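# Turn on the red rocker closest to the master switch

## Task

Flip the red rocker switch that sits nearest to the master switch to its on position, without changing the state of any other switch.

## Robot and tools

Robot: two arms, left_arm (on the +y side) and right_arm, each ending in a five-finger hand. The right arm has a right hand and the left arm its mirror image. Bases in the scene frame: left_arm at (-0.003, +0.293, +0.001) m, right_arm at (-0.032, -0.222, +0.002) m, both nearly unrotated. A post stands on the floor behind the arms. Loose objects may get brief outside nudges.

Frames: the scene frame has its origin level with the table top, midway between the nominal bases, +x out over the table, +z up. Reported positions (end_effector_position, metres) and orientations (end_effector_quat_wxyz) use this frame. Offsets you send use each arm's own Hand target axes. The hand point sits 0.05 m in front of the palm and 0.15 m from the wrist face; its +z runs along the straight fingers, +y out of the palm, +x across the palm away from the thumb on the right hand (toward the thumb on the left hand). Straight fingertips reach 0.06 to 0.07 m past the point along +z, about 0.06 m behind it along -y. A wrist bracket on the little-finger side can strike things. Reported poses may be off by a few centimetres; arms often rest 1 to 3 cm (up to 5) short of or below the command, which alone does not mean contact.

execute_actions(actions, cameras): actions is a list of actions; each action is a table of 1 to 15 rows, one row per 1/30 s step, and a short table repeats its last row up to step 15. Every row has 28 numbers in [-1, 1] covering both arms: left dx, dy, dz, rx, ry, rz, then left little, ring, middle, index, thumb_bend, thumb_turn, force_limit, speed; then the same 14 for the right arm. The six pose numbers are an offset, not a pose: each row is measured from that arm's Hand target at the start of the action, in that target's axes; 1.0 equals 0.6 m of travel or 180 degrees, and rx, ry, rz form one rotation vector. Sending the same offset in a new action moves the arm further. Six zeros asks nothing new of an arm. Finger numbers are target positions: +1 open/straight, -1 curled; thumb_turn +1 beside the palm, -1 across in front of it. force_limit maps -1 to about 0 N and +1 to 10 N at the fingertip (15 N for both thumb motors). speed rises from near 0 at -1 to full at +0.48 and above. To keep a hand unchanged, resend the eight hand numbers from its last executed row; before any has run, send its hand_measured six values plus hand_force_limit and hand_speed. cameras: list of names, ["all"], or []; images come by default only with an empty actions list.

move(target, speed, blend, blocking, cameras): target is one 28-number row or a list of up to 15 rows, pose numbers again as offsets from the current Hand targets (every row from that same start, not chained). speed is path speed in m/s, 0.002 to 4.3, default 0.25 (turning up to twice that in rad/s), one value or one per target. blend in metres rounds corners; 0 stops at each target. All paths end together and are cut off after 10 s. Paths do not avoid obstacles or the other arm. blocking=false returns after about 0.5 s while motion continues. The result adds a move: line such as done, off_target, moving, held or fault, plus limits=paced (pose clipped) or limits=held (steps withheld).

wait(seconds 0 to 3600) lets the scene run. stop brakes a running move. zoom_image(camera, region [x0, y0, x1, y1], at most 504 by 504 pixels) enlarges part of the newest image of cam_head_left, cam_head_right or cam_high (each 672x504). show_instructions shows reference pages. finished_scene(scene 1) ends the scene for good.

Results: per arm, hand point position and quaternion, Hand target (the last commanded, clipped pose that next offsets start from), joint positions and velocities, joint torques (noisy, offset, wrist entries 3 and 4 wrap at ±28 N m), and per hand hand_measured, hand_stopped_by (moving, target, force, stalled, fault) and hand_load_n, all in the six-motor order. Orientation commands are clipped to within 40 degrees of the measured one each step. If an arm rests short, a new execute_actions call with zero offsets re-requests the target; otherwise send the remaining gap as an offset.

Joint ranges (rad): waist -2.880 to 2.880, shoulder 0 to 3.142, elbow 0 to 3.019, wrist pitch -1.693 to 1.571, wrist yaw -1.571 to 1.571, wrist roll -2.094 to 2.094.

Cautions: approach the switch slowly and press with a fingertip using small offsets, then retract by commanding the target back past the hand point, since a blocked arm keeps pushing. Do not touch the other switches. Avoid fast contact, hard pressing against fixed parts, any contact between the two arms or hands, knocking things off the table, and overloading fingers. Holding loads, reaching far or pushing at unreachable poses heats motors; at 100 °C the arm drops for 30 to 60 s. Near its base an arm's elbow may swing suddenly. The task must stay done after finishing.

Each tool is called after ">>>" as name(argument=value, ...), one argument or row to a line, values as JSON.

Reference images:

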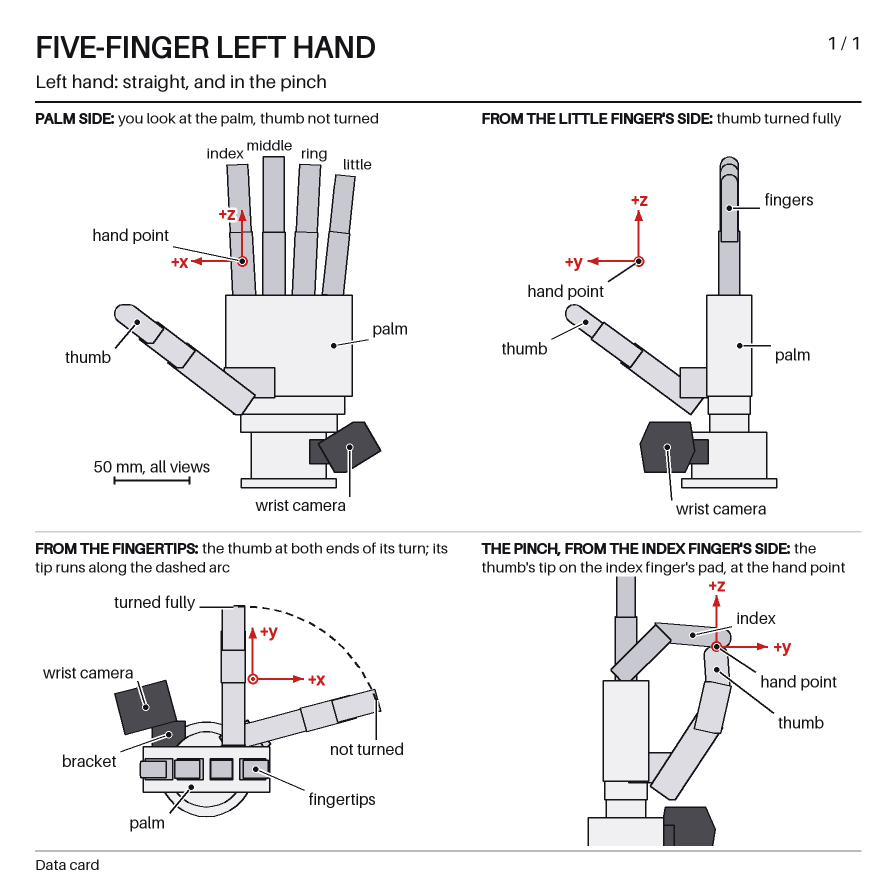

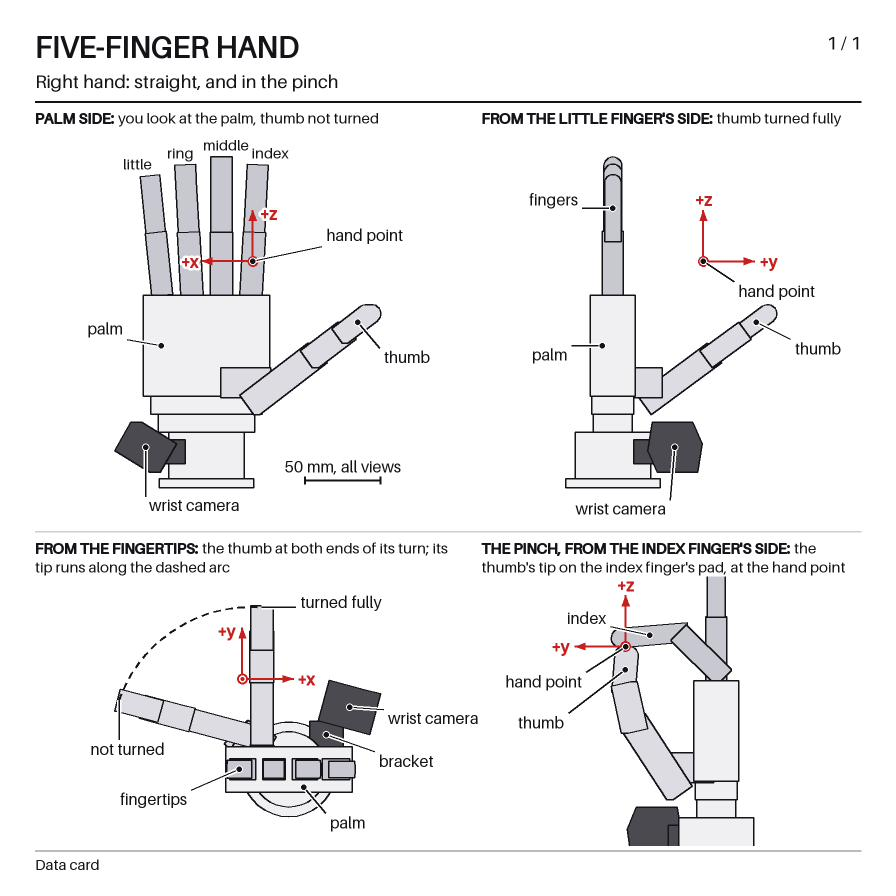

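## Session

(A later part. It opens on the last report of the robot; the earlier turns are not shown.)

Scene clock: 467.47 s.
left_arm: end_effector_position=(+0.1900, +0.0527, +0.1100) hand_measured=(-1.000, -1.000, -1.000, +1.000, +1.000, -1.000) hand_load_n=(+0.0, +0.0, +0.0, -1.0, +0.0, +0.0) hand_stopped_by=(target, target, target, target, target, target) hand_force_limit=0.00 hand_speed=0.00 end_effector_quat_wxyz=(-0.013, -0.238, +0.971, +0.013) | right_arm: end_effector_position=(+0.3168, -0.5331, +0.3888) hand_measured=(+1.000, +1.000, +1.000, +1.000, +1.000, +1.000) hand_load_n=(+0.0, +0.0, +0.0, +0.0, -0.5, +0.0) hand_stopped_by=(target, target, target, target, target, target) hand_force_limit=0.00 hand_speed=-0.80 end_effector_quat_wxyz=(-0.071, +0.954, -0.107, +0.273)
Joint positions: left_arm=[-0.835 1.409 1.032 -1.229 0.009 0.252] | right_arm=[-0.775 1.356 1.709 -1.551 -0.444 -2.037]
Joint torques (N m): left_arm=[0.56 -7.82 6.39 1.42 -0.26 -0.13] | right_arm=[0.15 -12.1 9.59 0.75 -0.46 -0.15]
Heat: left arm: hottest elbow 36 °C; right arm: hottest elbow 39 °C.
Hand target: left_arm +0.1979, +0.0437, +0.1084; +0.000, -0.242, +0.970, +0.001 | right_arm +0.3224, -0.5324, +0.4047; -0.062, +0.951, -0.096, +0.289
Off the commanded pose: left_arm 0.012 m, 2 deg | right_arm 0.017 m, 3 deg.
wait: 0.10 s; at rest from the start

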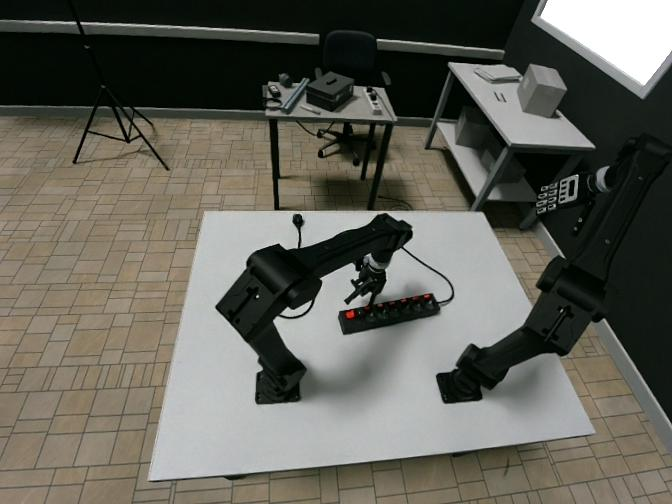

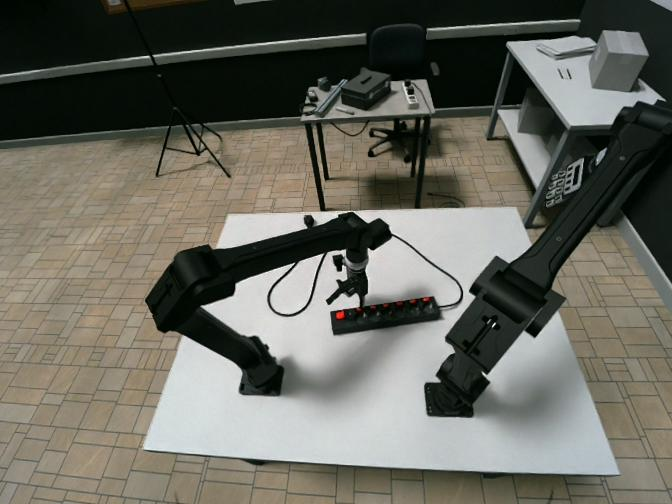

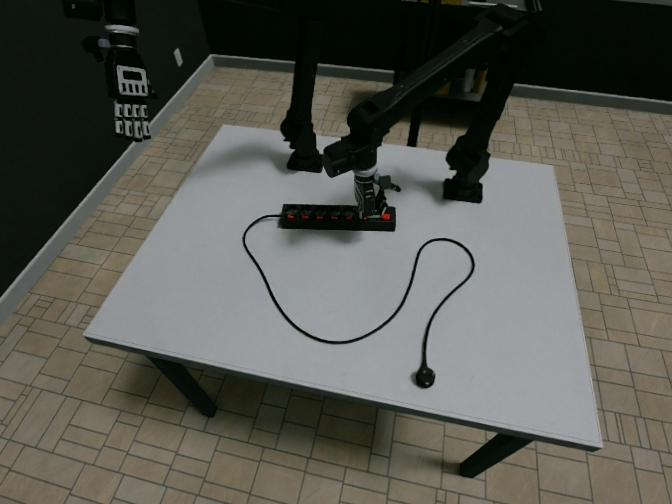

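>>> move(
  target=[
    [0, 0, -0.05, 0, 0, 0, -1, -1, -1, 1, 1, -1, 0, 0, 0,0,0,0,0,0, 1,1,1,1,1,1,0.0,-0.8],
    [0, 0.07, -0.12, 0, 0, 0, -1, -1, -1, 1, 1, -1, 0, 0, 0,0,0,0,0,0, 1,1,1,1,1,1,0.0,-0.8],
  ],
  speed=0.12,
  blend=0.01,
  cameras=["all"],
)

>>> zoom_image(
  camera="cam_high",
  region=[340, 208, 372, 226],
)

>>> zoom_image(
  camera="cam_head_right",
  region=[352, 300, 382, 318],
)

>>> zoom_image(
  camera="cam_head_left",
  region=[360, 298, 390, 316],
)

Scene clock: 476.90 s.
left_arm: end_effector_position=(+0.1639, +0.0866, +0.1603) hand_measured=(-1.000, -1.000, -1.000, +1.000, +1.000, -1.000) hand_load_n=(+0.0, +0.0, +0.0, +0.0, +0.0, +0.0) hand_stopped_by=(target, target, target, target, target, target) hand_force_limit=0.00 hand_speed=0.00 end_effector_quat_wxyz=(-0.018, -0.244, +0.969, +0.023) | right_arm: end_effector_position=(+0.3168, -0.5331, +0.3888) hand_measured=(+1.000, +1.000, +1.000, +1.000, +1.000, +1.000) hand_load_n=(+0.0, +0.0, +0.0, +0.0, +0.0, +0.0) hand_stopped_by=(target, target, target, target, target, target) hand_force_limit=0.00 hand_speed=-0.80 end_effector_quat_wxyz=(-0.071, +0.954, -0.107, +0.273)
Joint positions: left_arm=[-0.823 1.271 1.035 -1.393 0.009 0.252] | right_arm=[-0.775 1.356 1.709 -1.551 -0.444 -2.037]
Joint torques (N m): left_arm=[1.14 -7.94 9.78 -0.31 -0.25 0.04] | right_arm=[-0.09 -12.22 9.57 0.84 -0.47 -0.16]
Heat: left arm: hottest elbow 36 °C; right arm: hottest elbow 39 °C.
Hand target: left_arm +0.1783, +0.0806, +0.1805; +0.000, -0.242, +0.970, +0.001 | right_arm +0.3224, -0.5324, +0.4047; -0.062, +0.951, -0.096, +0.289
Off the commanded pose: left_arm 0.026 m, 3 deg | right_arm 0.017 m, 3 deg.
move: off_target (left_arm)

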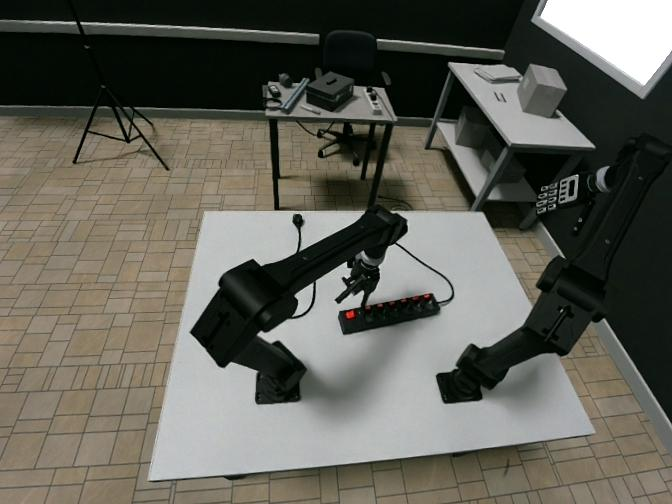

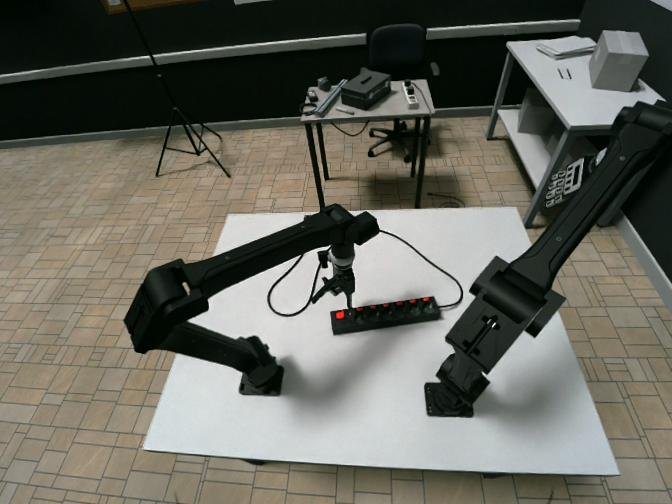

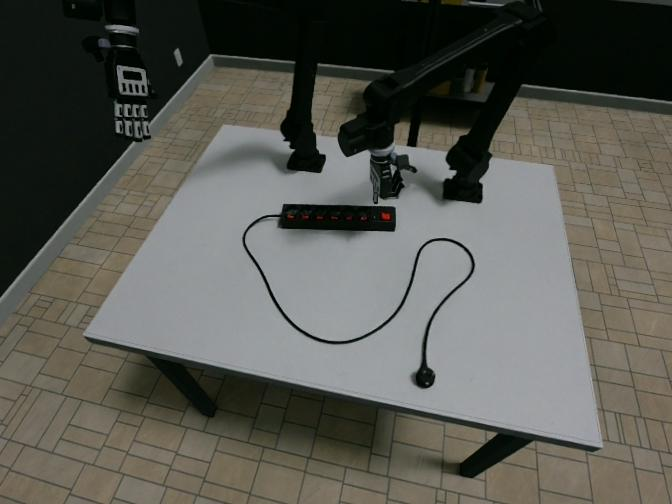

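Scaled by 15.750.

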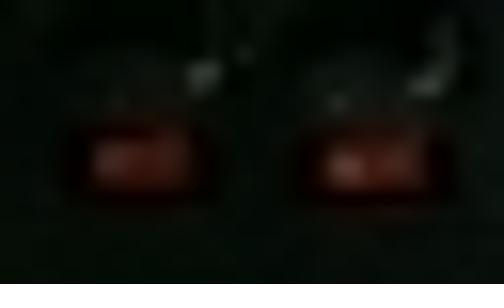

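Scaled by 16.800.

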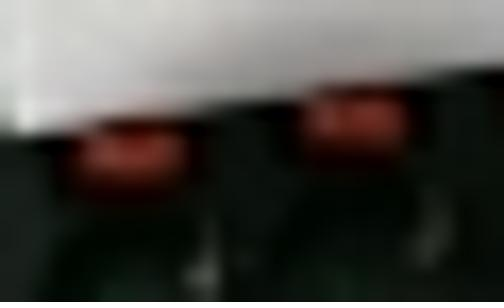

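Scaled by 16.800.

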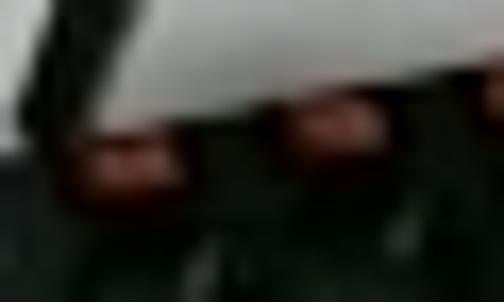

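>>> finished_scene(
)

The scene is finished: the task was done.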